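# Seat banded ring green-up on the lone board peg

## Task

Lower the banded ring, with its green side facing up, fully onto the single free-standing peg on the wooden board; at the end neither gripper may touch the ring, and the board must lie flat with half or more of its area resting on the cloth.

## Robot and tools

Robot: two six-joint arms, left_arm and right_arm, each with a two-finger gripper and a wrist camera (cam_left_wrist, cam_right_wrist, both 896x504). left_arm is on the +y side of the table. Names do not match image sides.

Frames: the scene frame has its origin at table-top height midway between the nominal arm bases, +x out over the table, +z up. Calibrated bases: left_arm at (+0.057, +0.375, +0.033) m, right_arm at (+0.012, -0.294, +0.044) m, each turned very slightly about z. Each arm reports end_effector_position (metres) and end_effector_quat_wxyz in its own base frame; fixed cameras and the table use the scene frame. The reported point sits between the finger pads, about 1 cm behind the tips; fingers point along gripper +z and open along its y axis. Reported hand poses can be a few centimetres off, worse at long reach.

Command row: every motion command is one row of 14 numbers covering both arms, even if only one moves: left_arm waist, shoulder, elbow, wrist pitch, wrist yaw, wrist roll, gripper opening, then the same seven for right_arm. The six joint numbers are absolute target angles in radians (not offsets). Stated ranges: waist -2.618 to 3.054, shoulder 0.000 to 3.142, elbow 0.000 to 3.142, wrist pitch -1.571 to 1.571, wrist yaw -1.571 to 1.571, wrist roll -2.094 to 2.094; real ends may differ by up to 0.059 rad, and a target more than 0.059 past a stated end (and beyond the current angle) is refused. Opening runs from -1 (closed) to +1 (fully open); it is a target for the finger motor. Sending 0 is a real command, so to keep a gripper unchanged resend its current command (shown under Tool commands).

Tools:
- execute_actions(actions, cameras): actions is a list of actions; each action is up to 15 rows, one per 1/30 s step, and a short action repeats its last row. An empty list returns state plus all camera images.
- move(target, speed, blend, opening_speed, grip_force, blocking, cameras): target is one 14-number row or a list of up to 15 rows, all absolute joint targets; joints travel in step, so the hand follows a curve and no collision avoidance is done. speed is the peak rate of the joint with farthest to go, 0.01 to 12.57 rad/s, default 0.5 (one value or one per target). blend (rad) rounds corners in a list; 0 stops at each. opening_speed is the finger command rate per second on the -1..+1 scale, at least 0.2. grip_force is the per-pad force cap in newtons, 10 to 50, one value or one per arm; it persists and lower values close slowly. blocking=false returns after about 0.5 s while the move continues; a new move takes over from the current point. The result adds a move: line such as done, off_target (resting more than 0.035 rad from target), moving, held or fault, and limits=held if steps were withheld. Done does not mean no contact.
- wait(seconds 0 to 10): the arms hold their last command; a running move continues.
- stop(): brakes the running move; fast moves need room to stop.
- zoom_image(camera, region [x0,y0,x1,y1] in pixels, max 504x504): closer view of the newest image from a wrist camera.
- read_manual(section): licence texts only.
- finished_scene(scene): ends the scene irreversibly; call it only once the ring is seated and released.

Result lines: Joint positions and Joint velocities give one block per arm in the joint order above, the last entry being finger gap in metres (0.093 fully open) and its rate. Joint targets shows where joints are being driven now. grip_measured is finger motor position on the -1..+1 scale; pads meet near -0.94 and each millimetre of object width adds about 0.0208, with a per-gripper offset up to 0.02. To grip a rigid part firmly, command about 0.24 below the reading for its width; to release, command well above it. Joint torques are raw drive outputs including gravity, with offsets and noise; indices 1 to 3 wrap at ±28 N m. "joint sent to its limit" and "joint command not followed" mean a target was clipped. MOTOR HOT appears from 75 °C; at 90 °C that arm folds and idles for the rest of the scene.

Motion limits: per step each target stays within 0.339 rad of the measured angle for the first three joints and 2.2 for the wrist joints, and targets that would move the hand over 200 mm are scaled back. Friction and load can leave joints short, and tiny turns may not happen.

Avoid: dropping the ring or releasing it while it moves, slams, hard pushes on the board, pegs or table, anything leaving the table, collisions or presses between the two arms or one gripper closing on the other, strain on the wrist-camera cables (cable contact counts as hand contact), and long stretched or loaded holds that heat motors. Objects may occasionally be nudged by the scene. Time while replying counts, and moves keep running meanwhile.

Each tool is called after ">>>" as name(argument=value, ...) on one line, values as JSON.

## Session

>>> execute_actions(actions=[])

>>> move(target=[-0.5,1.4,1.15,-0.7,0,0,1,-0.5,1.3,1.0,-0.6,0,0,1], speed=1, cameras=["all"])

>>> move(target=[-0.1,1.4,1.15,-0.7,0,0,1,0.5,1.4,1.15,-0.7,0,0,1], speed=1, cameras=["all"])

Scene clock: 0.00 s.
left_arm: end_effector_position=(+0.3955, -0.0006, +0.0871) grip_measured=+1.000 end_effector_quat_wxyz=(+0.550, -0.058, +0.829, +0.075) | right_arm: end_effector_position=(+0.3870, -0.0189, +0.0813) grip_measured=+1.000 end_effector_quat_wxyz=(+0.547, +0.048, +0.835, -0.043)
Joint positions: left_arm=[-0.132 1.567 0.436 0.718 -0.31 -0.067 0.093] | right_arm=[0.008 1.538 0.388 0.736 0.132 0.037 0.093]
Joint velocities: within noise
Joint torques (N m): no reading
Heat: left arm: 30 °C; right arm: 29 °C.
Joint targets: left_arm=[-0.132 1.561 0.444 0.719 -0.310 -0.067] | right_arm=[0.008 1.528 0.400 0.749 0.132 0.037]
Tool commands: left_gripper/opening=+1.0 right_gripper/opening=+1.0

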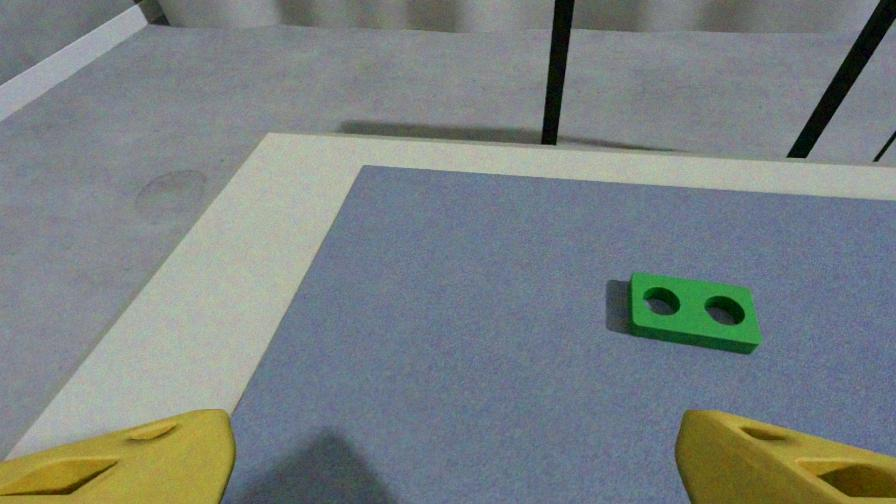

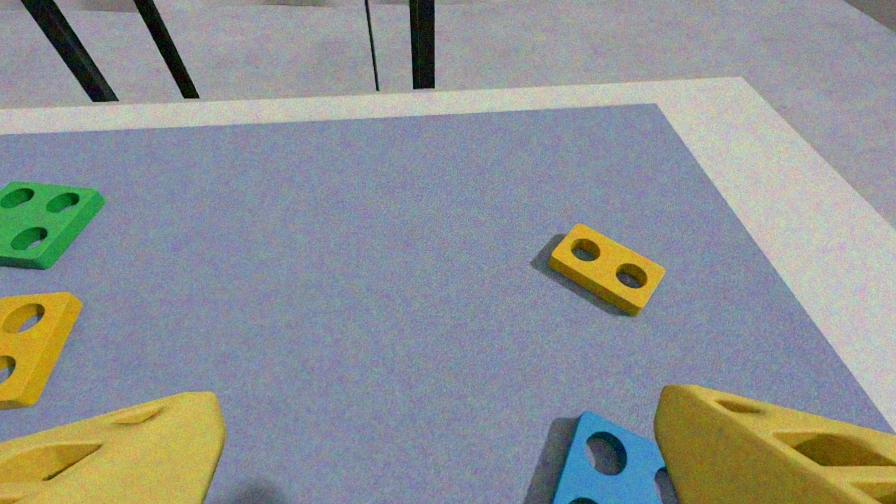

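Scene clock: 2.33 s.
left_arm: end_effector_position=(+0.3238, -0.1741, +0.1604) grip_measured=+1.000 end_effector_quat_wxyz=(+0.284, +0.230, +0.928, -0.070) | right_arm: end_effector_position=(+0.3005, -0.1652, +0.1392) grip_measured=+1.000 end_effector_quat_wxyz=(+0.286, +0.240, +0.924, -0.078)
Joint positions: left_arm=[-0.497 1.419 1.127 -0.685 -0.007 -0.009 0.093] | right_arm=[-0.496 1.323 0.961 -0.607 0.013 0.007 0.093]
Joint torques (N m): left_arm=[-0.03 -7.09 8.49 1.57 -0.03 0.13] | right_arm=[-0.29 -6.15 11.56 1.5 -0.14 0.03]
Heat: left arm: 30 °C; right arm: 29 °C.
Joint targets: left_arm=[-0.500 1.400 1.150 -0.700 0.000 0.000] | right_arm=[-0.500 1.300 1.000 -0.600 0.000 0.000]
move: off_target (right_arm); right_arm: the elbow is farthest, 0.039 rad from its target

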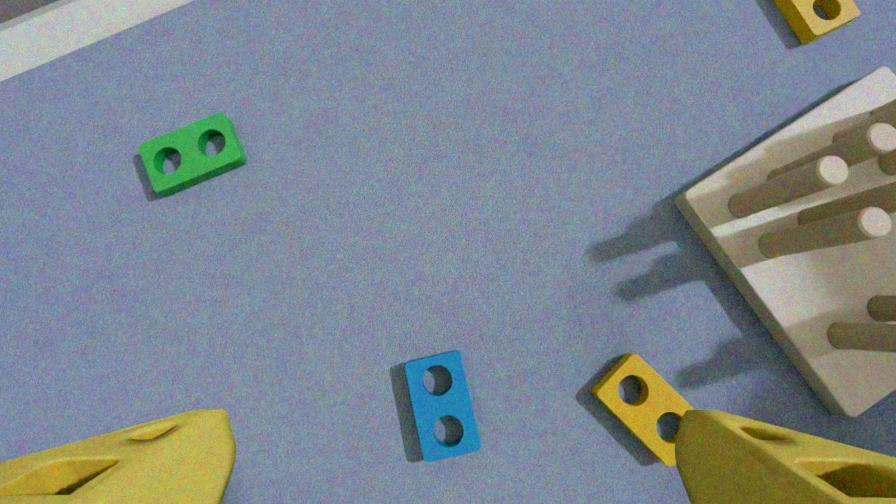

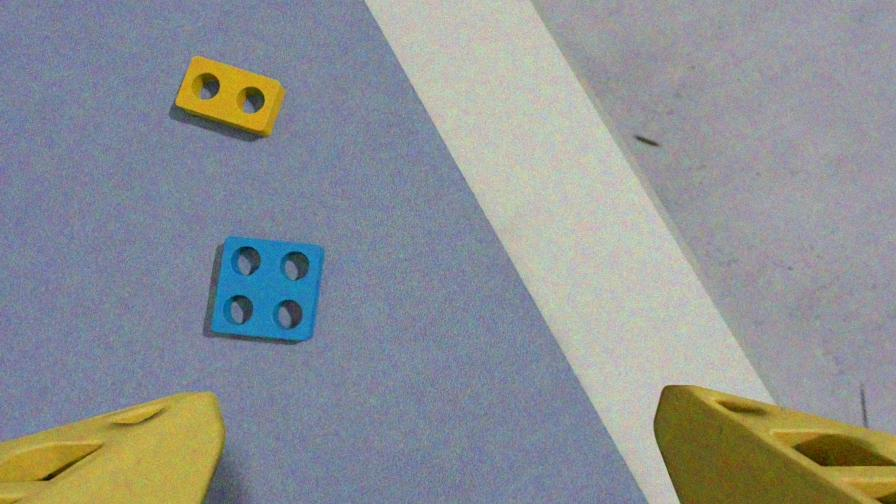

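Scene clock: 4.00 s.
left_arm: end_effector_position=(+0.3657, -0.0371, +0.1603) grip_measured=+1.000 end_effector_quat_wxyz=(+0.292, +0.045, +0.955, -0.014) | right_arm: end_effector_position=(+0.3141, +0.1714, +0.1599) grip_measured=+1.000 end_effector_quat_wxyz=(+0.278, -0.234, +0.929, +0.070)
Joint positions: left_arm=[-0.103 1.419 1.127 -0.685 -0.004 -0.008 0.093] | right_arm=[0.501 1.39 1.107 -0.706 0.003 0.005 0.093]
Joint torques (N m): left_arm=[0.51 -6.83 8.66 1.59 -0.06 0.16] | right_arm=[-0.02 -3.95 11.93 1.46 -0.03 0.06]
Heat: left arm: 30 °C; right arm: 29 °C.
Joint targets: left_arm=[-0.100 1.400 1.150 -0.700 0.000 0.000] | right_arm=[0.500 1.400 1.150 -0.700 0.000 0.000]
move: off_target (right_arm); right_arm: the elbow is farthest, 0.043 rad from its target

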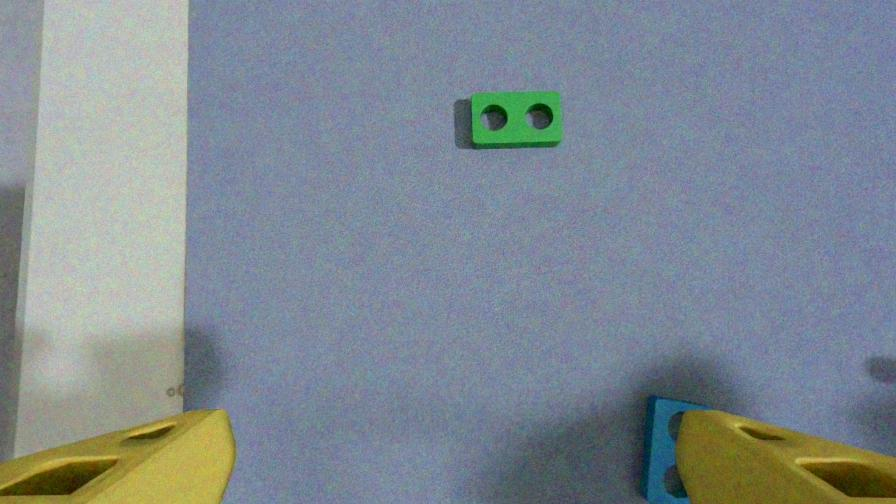

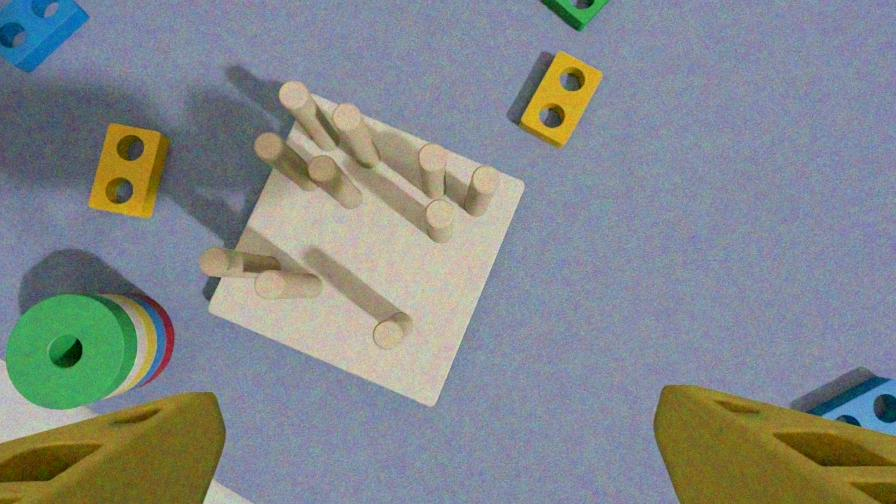

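>>> move(target=[0.3,1.4,1.15,-0.7,0,0,1,1.045,2.09,1.775,-1.23,0,0,1], speed=0.8, cameras=["cam_right_wrist"])

Scene clock: 6.40 s.
left_arm: end_effector_position=(+0.3512, +0.1084, +0.1603) grip_measured=+1.000 end_effector_quat_wxyz=(+0.289, -0.146, +0.945, +0.043) | right_arm: end_effector_position=(+0.1995, +0.3466, +0.0737) grip_measured=+1.000 end_effector_quat_wxyz=(-0.001, -0.499, +0.867, -0.001)
Joint positions: left_arm=[0.298 1.419 1.127 -0.685 -0.002 -0.008 0.093] | right_arm=[1.049 2.086 1.738 -1.226 0.001 0.005 0.093]
Joint torques (N m): left_arm=[0.32 -6.99 8.59 1.58 -0.05 0.11] | right_arm=[-0.28 -9.01 10.32 0.24 -0.03 0.06]
Heat: left arm: 31 °C; right arm: 30 °C.
Joint targets: left_arm=[0.300 1.400 1.150 -0.700 0.000 0.000] | right_arm=[1.045 2.090 1.775 -1.230 0.000 0.000]
move: off_target (right_arm); right_arm: the elbow is farthest, 0.037 rad from its target
Images, in order (width x height): cam_right_wrist 896x504.

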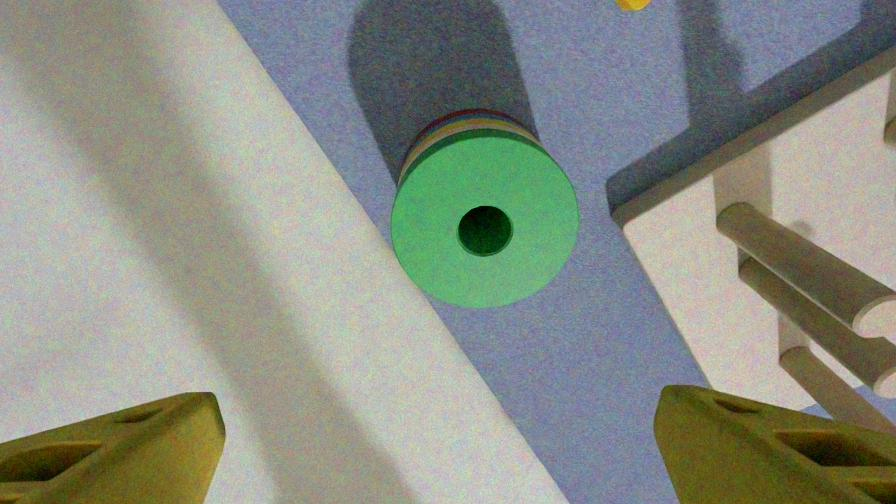

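>>> move(target=[0.3,1.4,1.15,-0.7,0,0,1,1.008,2.1,1.61,-1.05,0,0,1], speed=0.5, cameras=["cam_right_wrist"])

Scene clock: 7.97 s.
left_arm: end_effector_position=(+0.3512, +0.1084, +0.1603) grip_measured=+1.000 end_effector_quat_wxyz=(+0.289, -0.146, +0.945, +0.043) | right_arm: end_effector_position=(+0.2155, +0.3423, +0.0415) grip_measured=+1.000 end_effector_quat_wxyz=(+0.014, -0.481, +0.876, +0.007)
Joint positions: left_arm=[0.298 1.419 1.127 -0.685 -0.002 -0.008 0.093] | right_arm=[1.009 2.093 1.618 -1.065 0.001 0.005 0.093]
Joint torques (N m): left_arm=[0.29 -6.97 8.58 1.59 -0.04 0.11] | right_arm=[-0.06 -8.75 5.89 0.49 -0.02 0.06]
Heat: left arm: 31 °C; right arm: 30 °C.
Joint targets: left_arm=[0.300 1.400 1.150 -0.700 0.000 0.000] | right_arm=[1.008 2.100 1.610 -1.050 0.000 0.000]
move: done
Images, in order (width x height): cam_right_wrist 896x504.

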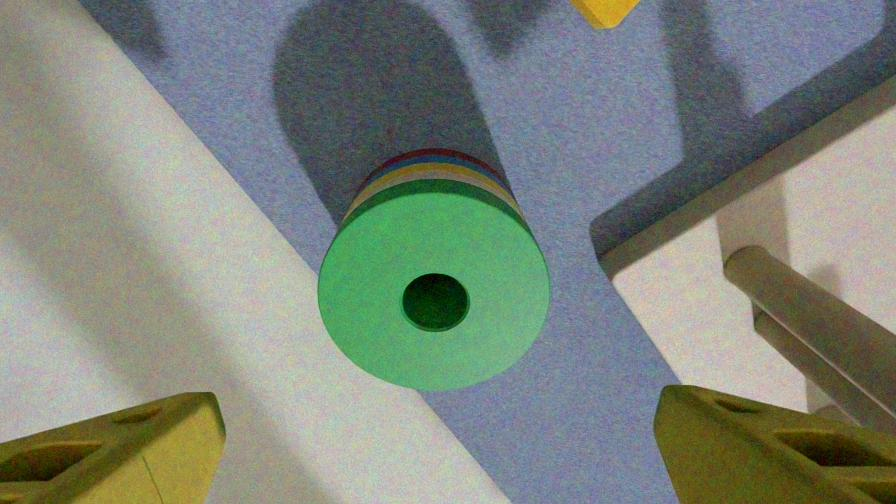

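>>> move(target=[0.3,1.4,1.15,-0.7,0,0,1,1.01,2.165,1.517,-0.915,0,0,1], speed=0.3, cameras=["cam_right_wrist"])

Scene clock: 9.57 s.
left_arm: end_effector_position=(+0.3512, +0.1084, +0.1603) grip_measured=+1.000 end_effector_quat_wxyz=(+0.289, -0.146, +0.945, +0.043) | right_arm: end_effector_position=(+0.2137, +0.3394, -0.0055) grip_measured=+1.000 end_effector_quat_wxyz=(+0.004, -0.481, +0.877, +0.001)
Joint positions: left_arm=[0.298 1.419 1.127 -0.685 -0.002 -0.008 0.093] | right_arm=[1.009 2.157 1.525 -0.931 0.001 0.005 0.093]
Joint torques (N m): left_arm=[0.4 -6.86 8.66 1.58 -0.06 0.12] | right_arm=[0.17 -8.92 5.61 0.44 -0.02 0.05]
Heat: left arm: 32 °C; right arm: 31 °C.
Joint targets: left_arm=[0.300 1.400 1.150 -0.700 0.000 0.000] | right_arm=[1.010 2.165 1.517 -0.915 0.000 0.000]
move: done
Images, in order (width x height): cam_right_wrist 896x504.

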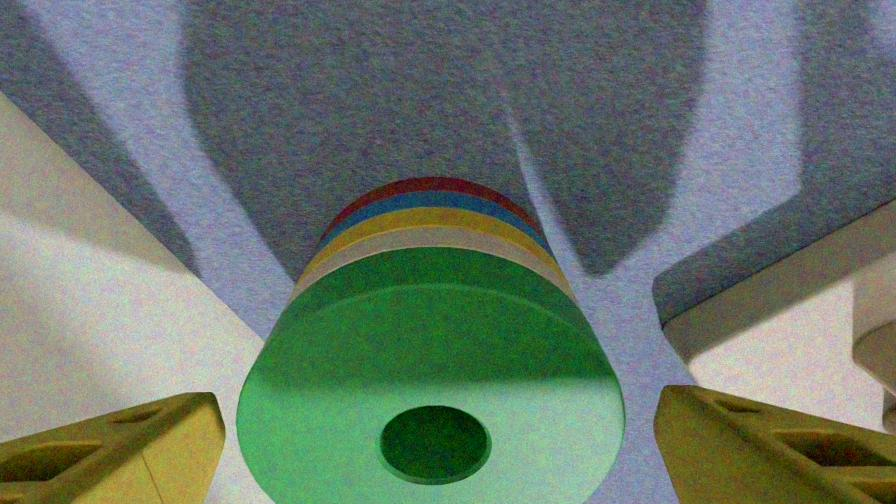

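>>> move(target=[[0.3,1.4,1.15,-0.7,0,0,1,1.01,2.165,1.517,-0.915,0,0,0.15],[0.3,1.4,1.15,-0.7,0,0,1,1.01,2.165,1.517,-0.915,0,0,-0.4]], opening_speed=0.8, cameras=["cam_right_wrist"])

Scene clock: 12.23 s.
left_arm: end_effector_position=(+0.3512, +0.1084, +0.1603) grip_measured=+1.000 end_effector_quat_wxyz=(+0.289, -0.146, +0.945, +0.043) | right_arm: end_effector_position=(+0.2138, +0.3395, -0.0055) grip_measured=+0.126 end_effector_quat_wxyz=(+0.004, -0.481, +0.877, +0.002)
Joint positions: left_arm=[0.298 1.419 1.127 -0.685 -0.002 -0.008 0.093] | right_arm=[1.009 2.157 1.525 -0.93 0.001 0.005 0.051]
Joint torques (N m): left_arm=[0.42 -6.89 8.57 1.6 -0.02 0.1] | right_arm=[0.14 -8.94 5.59 0.48 -0.02 0.05]
Heat: left arm: 32 °C; right arm: 32 °C.
Joint targets: left_arm=[0.300 1.400 1.150 -0.700 0.000 0.000] | right_arm=[1.010 2.165 1.517 -0.915 0.000 0.000]
move: done
Images, in order (width x height): cam_right_wrist 896x504.

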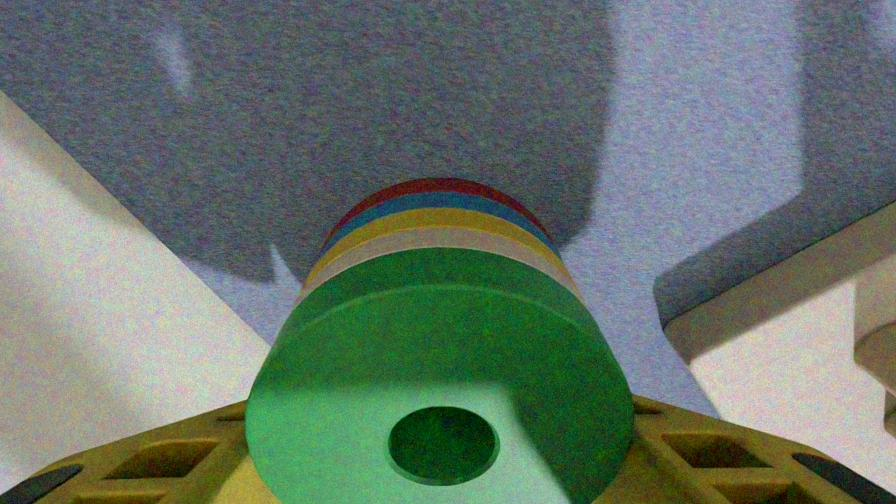

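>>> move(target=[[0.3,1.4,1.15,-0.7,0,0,1,1.01,2.09,1.65,-1.11,0,0,-0.4],[0.3,1.4,1.15,-0.7,0,0,1,1.0,1.71,1.43,-1.28,0,0,-0.4],[0.3,1.4,1.15,-0.7,0,0,1,0.567,1.70,1.43,-1.27,0,0,-0.4]], blend=0.08, speed=0.6, cameras=["cam_right_wrist"])

Scene clock: 14.63 s.
left_arm: end_effector_position=(+0.3512, +0.1084, +0.1603) grip_measured=+1.000 end_effector_quat_wxyz=(+0.289, -0.146, +0.945, +0.043) | right_arm: end_effector_position=(+0.2676, +0.1687, +0.1152) grip_measured=+0.120 end_effector_quat_wxyz=(-0.001, -0.276, +0.961, -0.001)
Joint positions: left_arm=[0.298 1.419 1.127 -0.685 -0.002 -0.008 0.093] | right_arm=[0.563 1.744 1.44 -1.271 0.001 0.005 0.051]
Joint torques (N m): left_arm=[0.39 -6.87 8.77 1.61 -0.05 0.11] | right_arm=[0.44 -10.43 5.81 0.29 -0.03 0.06]
Heat: left arm: 33 °C; right arm: 33 °C.
Joint targets: left_arm=[0.300 1.400 1.150 -0.700 0.000 0.000] | right_arm=[0.567 1.700 1.430 -1.270 0.000 0.000]
move: off_target (right_arm); right_arm: the shoulder is farthest, 0.044 rad from its target
Images, in order (width x height): cam_right_wrist 896x504.

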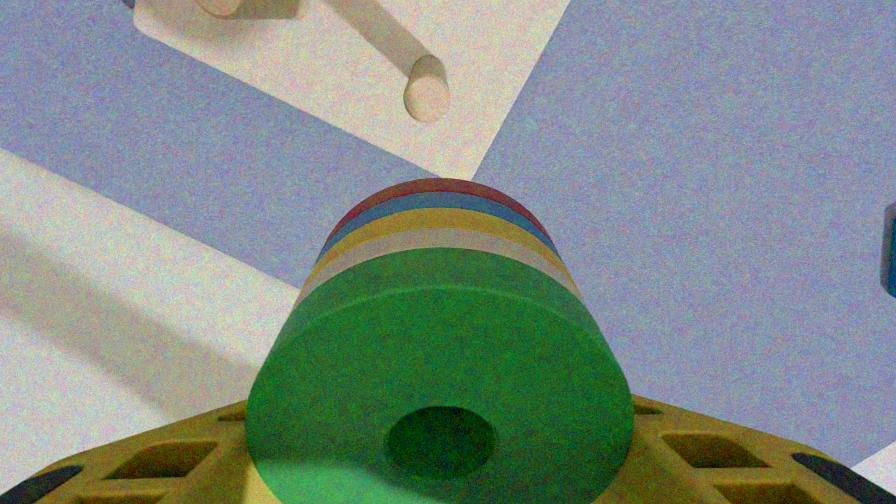

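>>> move(target=[0.3,1.4,1.15,-0.7,0,0,1,0.5755,1.905,1.56,-1.19,0,0,-0.4], speed=0.4, cameras=["cam_right_wrist"])

>>> zoom_image(camera="cam_right_wrist", region=[360, 380, 520, 504])

Scene clock: 16.07 s.
left_arm: end_effector_position=(+0.3512, +0.1084, +0.1603) grip_measured=+1.000 end_effector_quat_wxyz=(+0.289, -0.146, +0.945, +0.043) | right_arm: end_effector_position=(+0.2959, +0.1893, +0.0852) grip_measured=+0.120 end_effector_quat_wxyz=(-0.007, -0.279, +0.960, -0.003)
Joint positions: left_arm=[0.298 1.419 1.127 -0.685 -0.002 -0.008 0.093] | right_arm=[0.57 1.9 1.517 -1.204 0.001 0.005 0.051]
Joint torques (N m): left_arm=[0.51 -6.87 8.57 1.63 -0.04 0.14] | right_arm=[0.65 -7.5 10.78 0.37 -0.01 0.05]
Heat: left arm: 33 °C; right arm: 33 °C.
Joint targets: left_arm=[0.300 1.400 1.150 -0.700 0.000 0.000] | right_arm=[0.576 1.905 1.560 -1.190 0.000 0.000]
move: off_target (right_arm); right_arm: the elbow is farthest, 0.043 rad from its target
Images, in order (width x height): cam_right_wrist 896x504.

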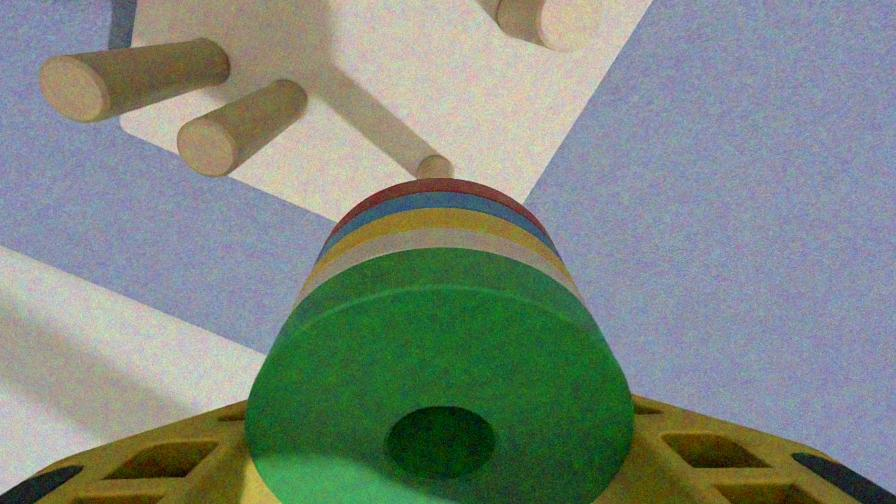

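Scaled by 3.150 from the camera's 896x504 image, which has a finer 1280x720 frame.

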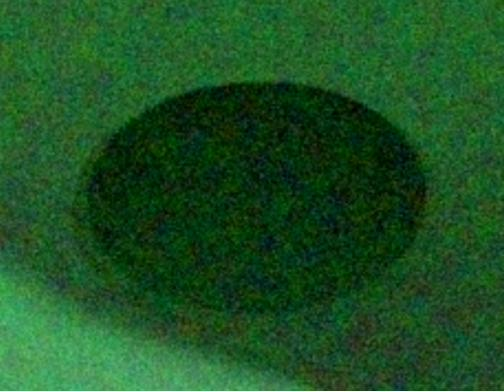

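>>> move(target=[[0.3,1.4,1.15,-0.7,0,0,1,0.58,1.92,1.59,-1.205,0,0,-0.4],[0.3,1.4,1.15,-0.7,0,0,1,0.576,1.933,1.45,-1.075,0,0,-0.4]], speed=0.15, cameras=["cam_right_wrist"])

Scene clock: 18.40 s.
left_arm: end_effector_position=(+0.3512, +0.1084, +0.1603) grip_measured=+1.000 end_effector_quat_wxyz=(+0.289, -0.146, +0.945, +0.043) | right_arm: end_effector_position=(+0.3037, +0.1961, +0.0697) grip_measured=+0.120 end_effector_quat_wxyz=(+0.007, -0.281, +0.960, +0.001)
Joint positions: left_arm=[0.298 1.419 1.127 -0.685 -0.002 -0.008 0.093] | right_arm=[0.574 1.921 1.483 -1.118 0.001 0.005 0.051]
Joint torques (N m): left_arm=[0.21 -6.74 8.75 1.58 -0.03 0.1] | right_arm=[0.27 -7.08 3.51 0.81 -0.02 0.05]
Heat: left arm: 33 °C; right arm: 33 °C.
Joint targets: left_arm=[0.300 1.400 1.150 -0.700 0.000 0.000] | right_arm=[0.576 1.933 1.450 -1.075 0.000 0.000]
move: off_target (right_arm); right_arm: the wrist pitch is farthest, 0.043 rad from its target
Images, in order (width x height): cam_right_wrist 896x504.

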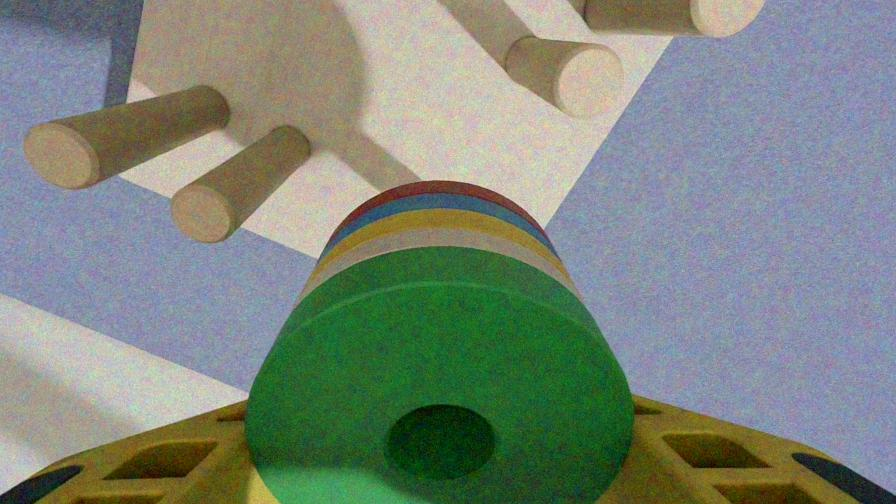

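>>> move(target=[0.3,1.4,1.15,-0.7,0,0,1,0.576,1.905,1.425,-1.08,0,0,-0.4], speed=0.03, cameras=["cam_right_wrist"])

Scene clock: 19.73 s.
left_arm: end_effector_position=(+0.3512, +0.1084, +0.1603) grip_measured=+1.000 end_effector_quat_wxyz=(+0.289, -0.146, +0.945, +0.043) | right_arm: end_effector_position=(+0.3027, +0.1955, +0.0699) grip_measured=+0.120 end_effector_quat_wxyz=(+0.014, -0.281, +0.960, +0.004)
Joint positions: left_arm=[0.298 1.419 1.127 -0.685 -0.002 -0.008 0.093] | right_arm=[0.574 1.903 1.46 -1.098 0.001 0.005 0.051]
Joint torques (N m): left_arm=[0.32 -6.78 8.47 1.58 -0.01 0.15] | right_arm=[0.29 -7.84 3.33 0.55 -0.02 0.05]
Heat: left arm: 34 °C; right arm: 34 °C.
Joint targets: left_arm=[0.300 1.400 1.150 -0.700 0.000 0.000] | right_arm=[0.576 1.905 1.425 -1.080 0.000 0.000]
move: done
Images, in order (width x height): cam_right_wrist 896x504.

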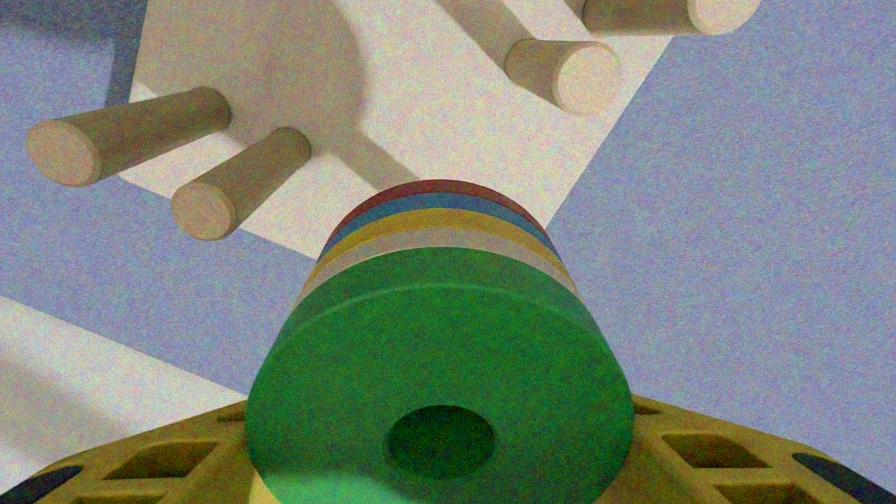

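>>> move(target=[0.3,1.4,1.15,-0.7,0,0,1,0.576,1.893,1.385,-1.06,0,0,-0.4], speed=0.03, cameras=["cam_right_wrist"])

Scene clock: 21.43 s.
left_arm: end_effector_position=(+0.3512, +0.1084, +0.1603) grip_measured=+1.000 end_effector_quat_wxyz=(+0.289, -0.146, +0.945, +0.043) | right_arm: end_effector_position=(+0.3017, +0.1948, +0.0694) grip_measured=+0.120 end_effector_quat_wxyz=(+0.025, -0.281, +0.959, +0.007)
Joint positions: left_arm=[0.298 1.419 1.127 -0.685 -0.002 -0.008 0.093] | right_arm=[0.574 1.88 1.426 -1.066 0.001 0.005 0.051]
Joint torques (N m): left_arm=[0.39 -6.95 8.53 1.58 0.05 0.13] | right_arm=[0.29 -6.68 2.82 0.47 -0.02 0.04]
Heat: left arm: 34 °C; right arm: 34 °C.
Joint targets: left_arm=[0.300 1.400 1.150 -0.700 0.000 0.000] | right_arm=[0.576 1.893 1.385 -1.060 0.000 0.000]
move: off_target (right_arm); right_arm: the elbow is farthest, 0.041 rad from its target
Images, in order (width x height): cam_right_wrist 896x504.

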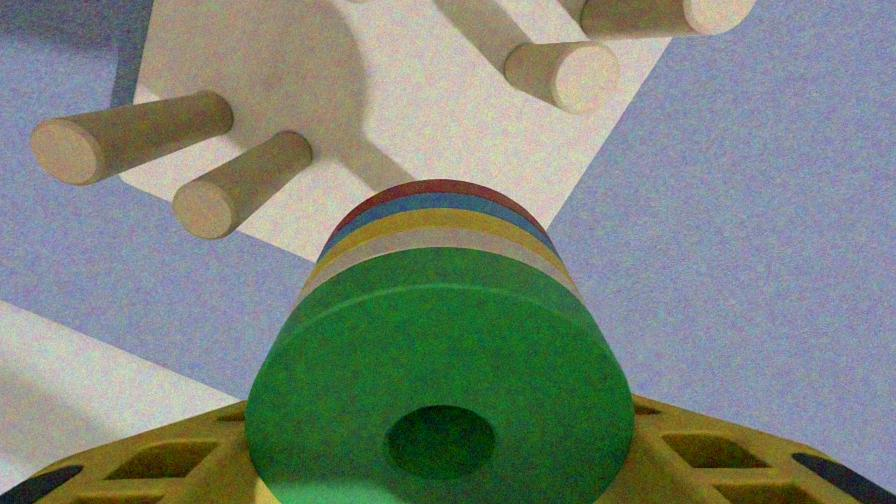

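>>> move(target=[0.3,1.4,1.15,-0.7,0,0,1,0.576,1.912,1.415,-1.115,0,0,-0.4], speed=0.03, cameras=["cam_right_wrist"])

Scene clock: 23.83 s.
left_arm: end_effector_position=(+0.3512, +0.1084, +0.1603) grip_measured=+1.000 end_effector_quat_wxyz=(+0.289, -0.146, +0.945, +0.043) | right_arm: end_effector_position=(+0.3002, +0.1938, +0.0694) grip_measured=+0.120 end_effector_quat_wxyz=(+0.021, -0.281, +0.960, +0.005)
Joint positions: left_arm=[0.298 1.419 1.127 -0.685 -0.002 -0.008 0.093] | right_arm=[0.574 1.88 1.426 -1.074 0.001 0.005 0.051]
Joint torques (N m): left_arm=[0.27 -6.78 8.87 1.61 -0.03 0.15] | right_arm=[0.29 -5.18 5.68 -0.08 -0.02 0.04]
Heat: left arm: 34 °C; right arm: 34 °C.
Joint targets: left_arm=[0.300 1.400 1.150 -0.700 0.000 0.000] | right_arm=[0.576 1.912 1.415 -1.115 0.000 0.000]
move: off_target (right_arm); right_arm: the wrist pitch is farthest, 0.041 rad from its target
Images, in order (width x height): cam_right_wrist 896x504.

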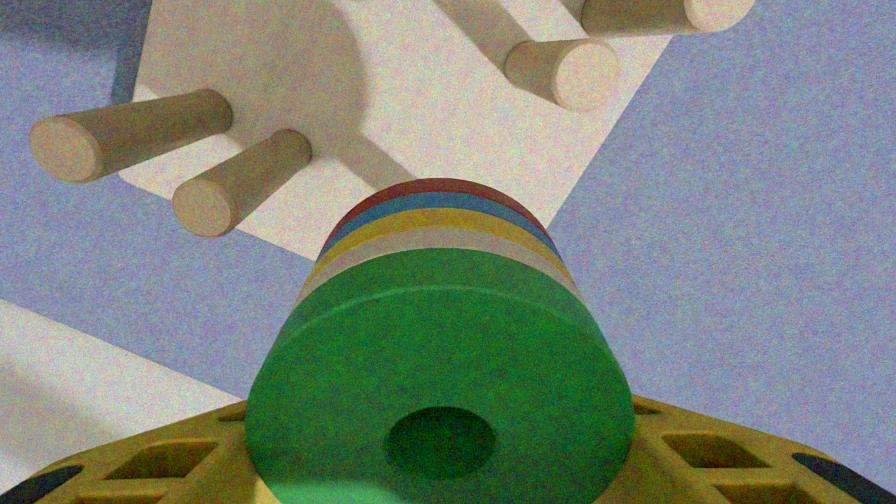

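>>> zoom_image(camera="cam_right_wrist", region=[370, 390, 510, 500])

>>> zoom_image(camera="cam_right_wrist", region=[300, 100, 580, 260])

Scaled by 3.600 from the camera's 896x504 image, which has a finer 1280x720 frame.

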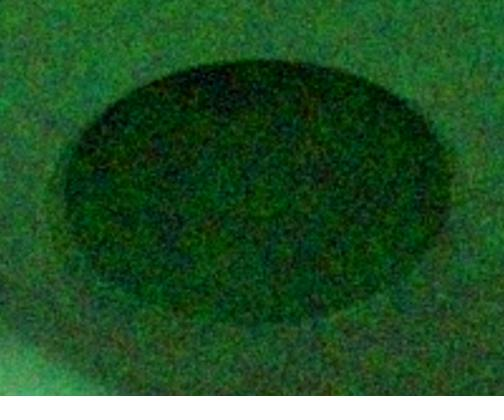

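Scaled by 1.800 from the camera's 896x504 image, which has a finer 1280x720 frame.

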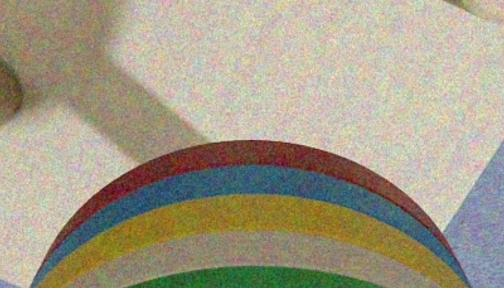

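>>> move(target=[[0.3,1.4,1.15,-0.7,0,0,1,0.576,1.87,1.53,-1.26,0,0,-0.4],[0.3,1.4,1.15,-0.7,0,0,1,0.576,1.915,1.52,-1.165,0,0,-0.4]], speed=0.2, cameras=["cam_right_wrist"])

Scene clock: 27.23 s.
left_arm: end_effector_position=(+0.3512, +0.1084, +0.1603) grip_measured=+1.000 end_effector_quat_wxyz=(+0.289, -0.146, +0.945, +0.043) | right_arm: end_effector_position=(+0.2942, +0.1900, +0.0767) grip_measured=+0.120 end_effector_quat_wxyz=(-0.010, -0.281, +0.960, -0.004)
Joint positions: left_arm=[0.298 1.419 1.127 -0.685 -0.002 -0.008 0.093] | right_arm=[0.574 1.907 1.493 -1.178 0.001 0.005 0.051]
Joint torques (N m): left_arm=[0.43 -6.8 8.61 1.57 -0.04 0.14] | right_arm=[0.31 -7.25 9.31 0.38 -0.03 0.05]
Heat: left arm: 35 °C; right arm: 34 °C.
Joint targets: left_arm=[0.300 1.400 1.150 -0.700 0.000 0.000] | right_arm=[0.576 1.915 1.520 -1.165 0.000 0.000]
move: done
Images, in order (width x height): cam_right_wrist 896x504.

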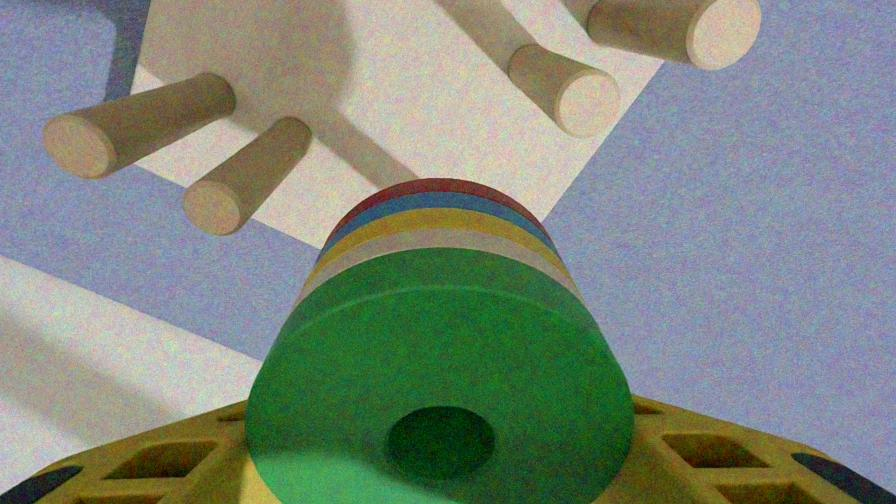

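>>> move(target=[[0.3,1.4,1.15,-0.7,0,0,1,0.576,1.84,1.54,-1.28,0,0,-0.4],[0.3,1.4,1.15,-0.7,0,0,1,0.576,1.84,1.505,-1.225,0,0,-0.4]], speed=0.3, cameras=["cam_right_wrist"])

>>> zoom_image(camera="cam_right_wrist", region=[300, 60, 580, 220])

Scene clock: 29.47 s.
left_arm: end_effector_position=(+0.3512, +0.1084, +0.1603) grip_measured=+1.000 end_effector_quat_wxyz=(+0.289, -0.146, +0.945, +0.043) | right_arm: end_effector_position=(+0.2853, +0.1843, +0.0872) grip_measured=+0.120 end_effector_quat_wxyz=(-0.023, -0.281, +0.960, -0.007)
Joint positions: left_arm=[0.298 1.419 1.127 -0.685 -0.002 -0.008 0.093] | right_arm=[0.574 1.884 1.503 -1.238 0.001 0.005 0.051]
Joint torques (N m): left_arm=[0.31 -6.89 8.61 1.61 0.02 0.17] | right_arm=[0.28 -11.43 6.79 0.33 -0.02 0.06]
Heat: left arm: 35 °C; right arm: 35 °C.
Joint targets: left_arm=[0.300 1.400 1.150 -0.700 0.000 0.000] | right_arm=[0.576 1.840 1.505 -1.225 0.000 0.000]
move: off_target (right_arm); right_arm: the shoulder is farthest, 0.044 rad from its target
Images, in order (width x height): cam_right_wrist 896x504.

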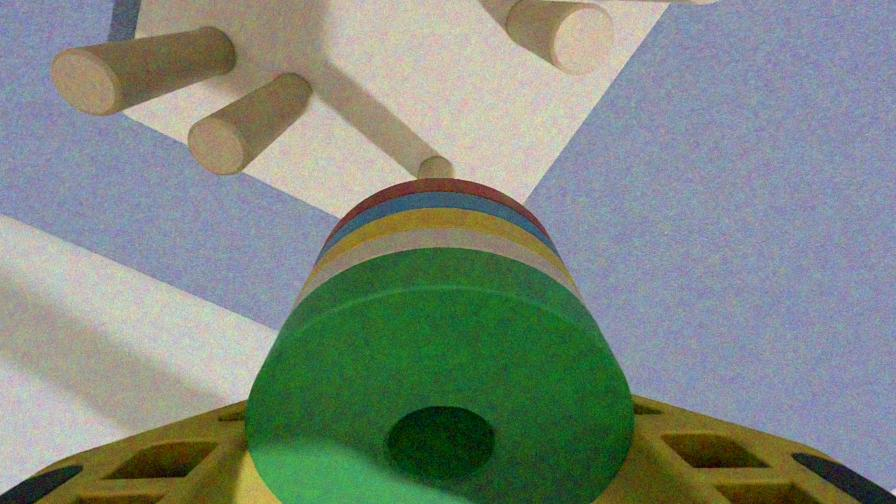

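Scaled by 1.800 from the camera's 896x504 image, which has a finer 1280x720 frame.

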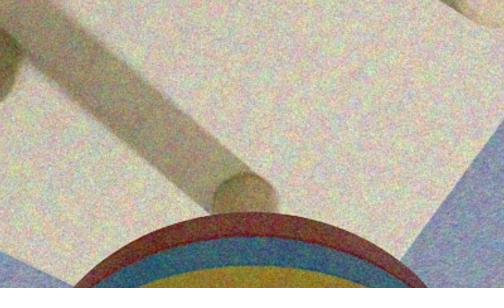

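>>> move(target=[[0.3,1.4,1.15,-0.7,0,0,1,0.582,1.80,1.49,-1.22,0,0,-0.4],[0.3,1.4,1.15,-0.7,0,0,1,0.582,1.85,1.445,-1.157,0,0,-0.4]], speed=0.2)

Scene clock: 31.53 s.
left_arm: end_effector_position=(+0.3512, +0.1084, +0.1603) grip_measured=+1.000 end_effector_quat_wxyz=(+0.289, -0.146, +0.945, +0.043) | right_arm: end_effector_position=(+0.2881, +0.1861, +0.0879) grip_measured=+0.120 end_effector_quat_wxyz=(+0.005, -0.281, +0.960, +0.001)
Joint positions: left_arm=[0.298 1.419 1.127 -0.685 -0.002 -0.008 0.093] | right_arm=[0.574 1.844 1.454 -1.172 0.001 0.005 0.051]
Joint torques (N m): left_arm=[0.43 -6.89 8.62 1.59 -0.02 0.12] | right_arm=[0.88 -7.04 5.83 0.46 -0.03 0.05]
Heat: left arm: 35 °C; right arm: 35 °C.
Joint targets: left_arm=[0.300 1.400 1.150 -0.700 0.000 0.000] | right_arm=[0.582 1.850 1.445 -1.157 0.000 0.000]
move: done

>>> move(target=[0.3,1.4,1.15,-0.7,0,0,1,0.582,1.868,1.37,-1.078,0,0,-0.4], speed=0.1, cameras=["cam_right_wrist"])

Scene clock: 32.97 s.
left_arm: end_effector_position=(+0.3512, +0.1084, +0.1603) grip_measured=+1.000 end_effector_quat_wxyz=(+0.289, -0.146, +0.945, +0.043) | right_arm: end_effector_position=(+0.2854, +0.1843, +0.0645) grip_measured=+0.120 end_effector_quat_wxyz=(+0.000, -0.281, +0.960, -0.001)
Joint positions: left_arm=[0.298 1.419 1.127 -0.685 -0.002 -0.008 0.093] | right_arm=[0.574 1.859 1.379 -1.093 0.001 0.005 0.051]
Joint torques (N m): left_arm=[0.4 -6.9 8.66 1.56 -0.05 0.15] | right_arm=[0.87 -6.79 5.7 0.46 -0.02 0.05]
Heat: left arm: 36 °C; right arm: 35 °C.
Joint targets: left_arm=[0.300 1.400 1.150 -0.700 0.000 0.000] | right_arm=[0.582 1.868 1.370 -1.078 0.000 0.000]
move: done
Images, in order (width x height): cam_right_wrist 896x504.

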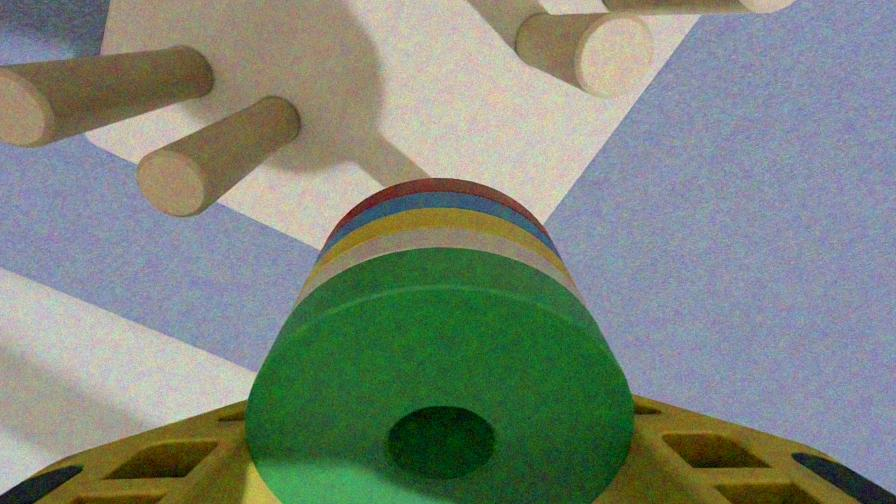

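>>> move(target=[0.3,1.4,1.15,-0.7,0,0,1,0.58,1.898,1.298,-0.97,0,0,-0.4], speed=0.12, cameras=["cam_right_wrist"])

Scene clock: 34.63 s.
left_arm: end_effector_position=(+0.3512, +0.1084, +0.1603) grip_measured=+1.000 end_effector_quat_wxyz=(+0.289, -0.146, +0.945, +0.043) | right_arm: end_effector_position=(+0.2865, +0.1850, +0.0373) grip_measured=+0.120 end_effector_quat_wxyz=(+0.002, -0.281, +0.960, +0.000)
Joint positions: left_arm=[0.298 1.419 1.127 -0.685 -0.002 -0.008 0.093] | right_arm=[0.574 1.889 1.307 -0.985 0.001 0.005 0.051]
Joint torques (N m): left_arm=[0.38 -6.97 8.77 1.59 -0.03 0.12] | right_arm=[0.69 -6.89 5.57 0.45 -0.02 0.05]
Heat: left arm: 36 °C; right arm: 35 °C.
Joint targets: left_arm=[0.300 1.400 1.150 -0.700 0.000 0.000] | right_arm=[0.580 1.898 1.298 -0.970 0.000 0.000]
move: done
Images, in order (width x height): cam_right_wrist 896x504.

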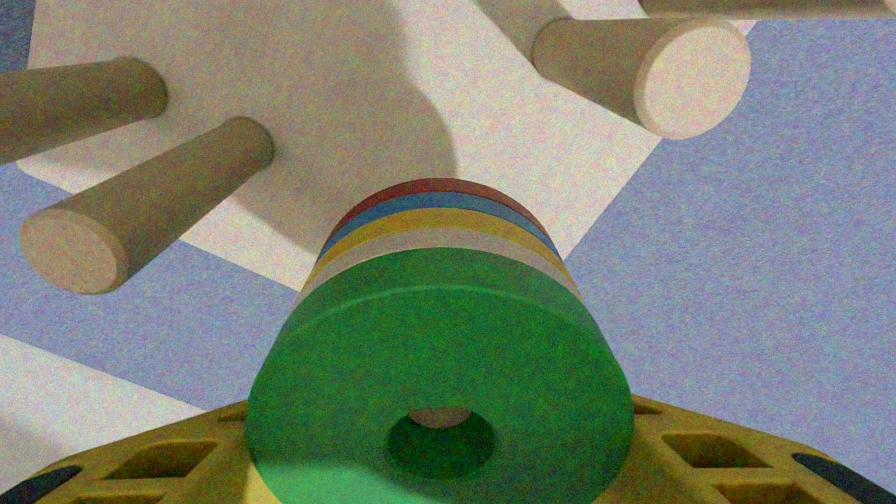

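>>> move(target=[[0.3,1.4,1.15,-0.7,0,0,1,0.578,1.935,1.247,-0.881,0,0,-0.4],[0.3,1.4,1.15,-0.7,0,0,1,0.578,1.953,1.221,-0.84,0,0,-0.4]], speed=0.12, cameras=["cam_right_wrist"])

Scene clock: 36.77 s.
left_arm: end_effector_position=(+0.3512, +0.1084, +0.1603) grip_measured=+1.000 end_effector_quat_wxyz=(+0.289, -0.146, +0.945, +0.043) | right_arm: end_effector_position=(+0.2873, +0.1856, +0.0071) grip_measured=+0.120 end_effector_quat_wxyz=(+0.003, -0.281, +0.960, +0.000)
Joint positions: left_arm=[0.298 1.419 1.127 -0.685 -0.002 -0.008 0.093] | right_arm=[0.574 1.935 1.241 -0.871 0.001 0.005 0.051]
Joint torques (N m): left_arm=[0.32 -6.97 8.83 1.57 -0.06 0.12] | right_arm=[0.47 -6.34 4.31 0.65 -0.03 0.05]
Heat: left arm: 36 °C; right arm: 35 °C.
Joint targets: left_arm=[0.300 1.400 1.150 -0.700 0.000 0.000] | right_arm=[0.578 1.953 1.221 -0.840 0.000 0.000]
move: done
Images, in order (width x height): cam_right_wrist 896x504.

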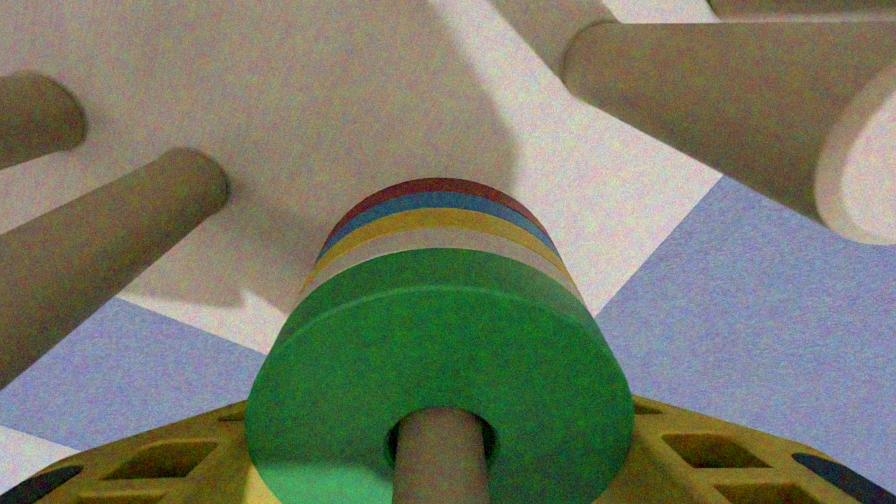

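Seems about bottomed; press a touch more, then release.

>>> move(target=[[0.3,1.4,1.15,-0.7,0,0,1,0.576,1.97,1.205,-0.81,0,0,-0.4]], speed=0.1)

Scene clock: 37.63 s.
left_arm: end_effector_position=(+0.3512, +0.1084, +0.1603) grip_measured=+1.000 end_effector_quat_wxyz=(+0.289, -0.146, +0.945, +0.043) | right_arm: end_effector_position=(+0.2872, +0.1855, +0.0061) grip_measured=+0.120 end_effector_quat_wxyz=(+0.003, -0.281, +0.960, +0.000)
Joint positions: left_arm=[0.298 1.419 1.127 -0.685 -0.002 -0.008 0.093] | right_arm=[0.574 1.935 1.236 -0.865 0.001 0.005 0.051]
Joint torques (N m): left_arm=[0.35 -7.02 8.64 1.64 -0.05 0.1] | right_arm=[0.29 -4.88 3.18 0.93 -0.03 0.05]
Heat: left arm: 36 °C; right arm: 35 °C.
Joint targets: left_arm=[0.300 1.400 1.150 -0.700 0.000 0.000] | right_arm=[0.576 1.970 1.205 -0.810 0.000 0.000]
move: off_target (right_arm); right_arm: the wrist pitch is farthest, 0.055 rad from its target

>>> move(target=[[0.3,1.4,1.15,-0.7,0,0,1,0.576,1.937,1.236,-0.86,0,0,-0.4],[0.3,1.4,1.15,-0.7,0,0,1,0.576,1.937,1.236,-0.86,0,0,0.55],[0.3,1.4,1.15,-0.7,0,0,1,0.576,1.885,1.32,-0.998,0,0,0.55],[0.3,1.4,1.15,-0.7,0,0,1,0.576,1.845,1.46,-1.18,0,0,0.55],[0.3,1.4,1.15,-0.7,0,0,1,0.576,1.68,1.44,-1.2,0,0,0.55]], speed=[0.2,0.2,0.3,0.4,0.5], blend=[0,0,0.03,0.05,0], opening_speed=1, cameras=["cam_right_wrist"])

Scene clock: 41.60 s.
left_arm: end_effector_position=(+0.3512, +0.1084, +0.1603) grip_measured=+1.000 end_effector_quat_wxyz=(+0.289, -0.146, +0.945, +0.043) | right_arm: end_effector_position=(+0.2751, +0.1777, +0.1215) grip_measured=+0.549 end_effector_quat_wxyz=(+0.041, -0.280, +0.959, +0.012)
Joint positions: left_arm=[0.298 1.419 1.127 -0.685 -0.002 -0.008 0.093] | right_arm=[0.574 1.704 1.415 -1.198 0.001 0.005 0.072]
Joint torques (N m): left_arm=[0.42 -6.86 8.64 1.6 -0.04 0.15] | right_arm=[0.31 -8.53 9.32 0.43 -0.02 0.06]
Heat: left arm: 37 °C; right arm: 36 °C.
Joint targets: left_arm=[0.300 1.400 1.150 -0.700 0.000 0.000] | right_arm=[0.576 1.680 1.440 -1.200 0.000 0.000]
move: done
Images, in order (width x height): cam_right_wrist 896x504.

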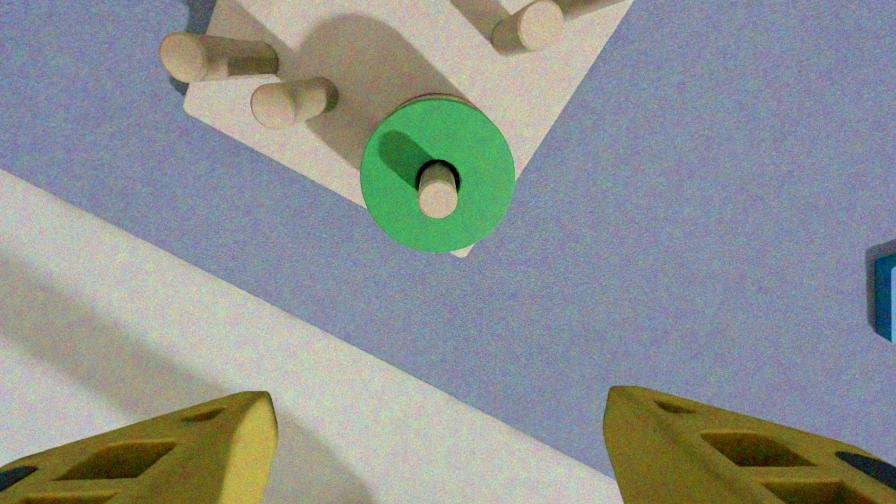

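>>> finished_scene(scene=2)

The scene is finished: the task was done.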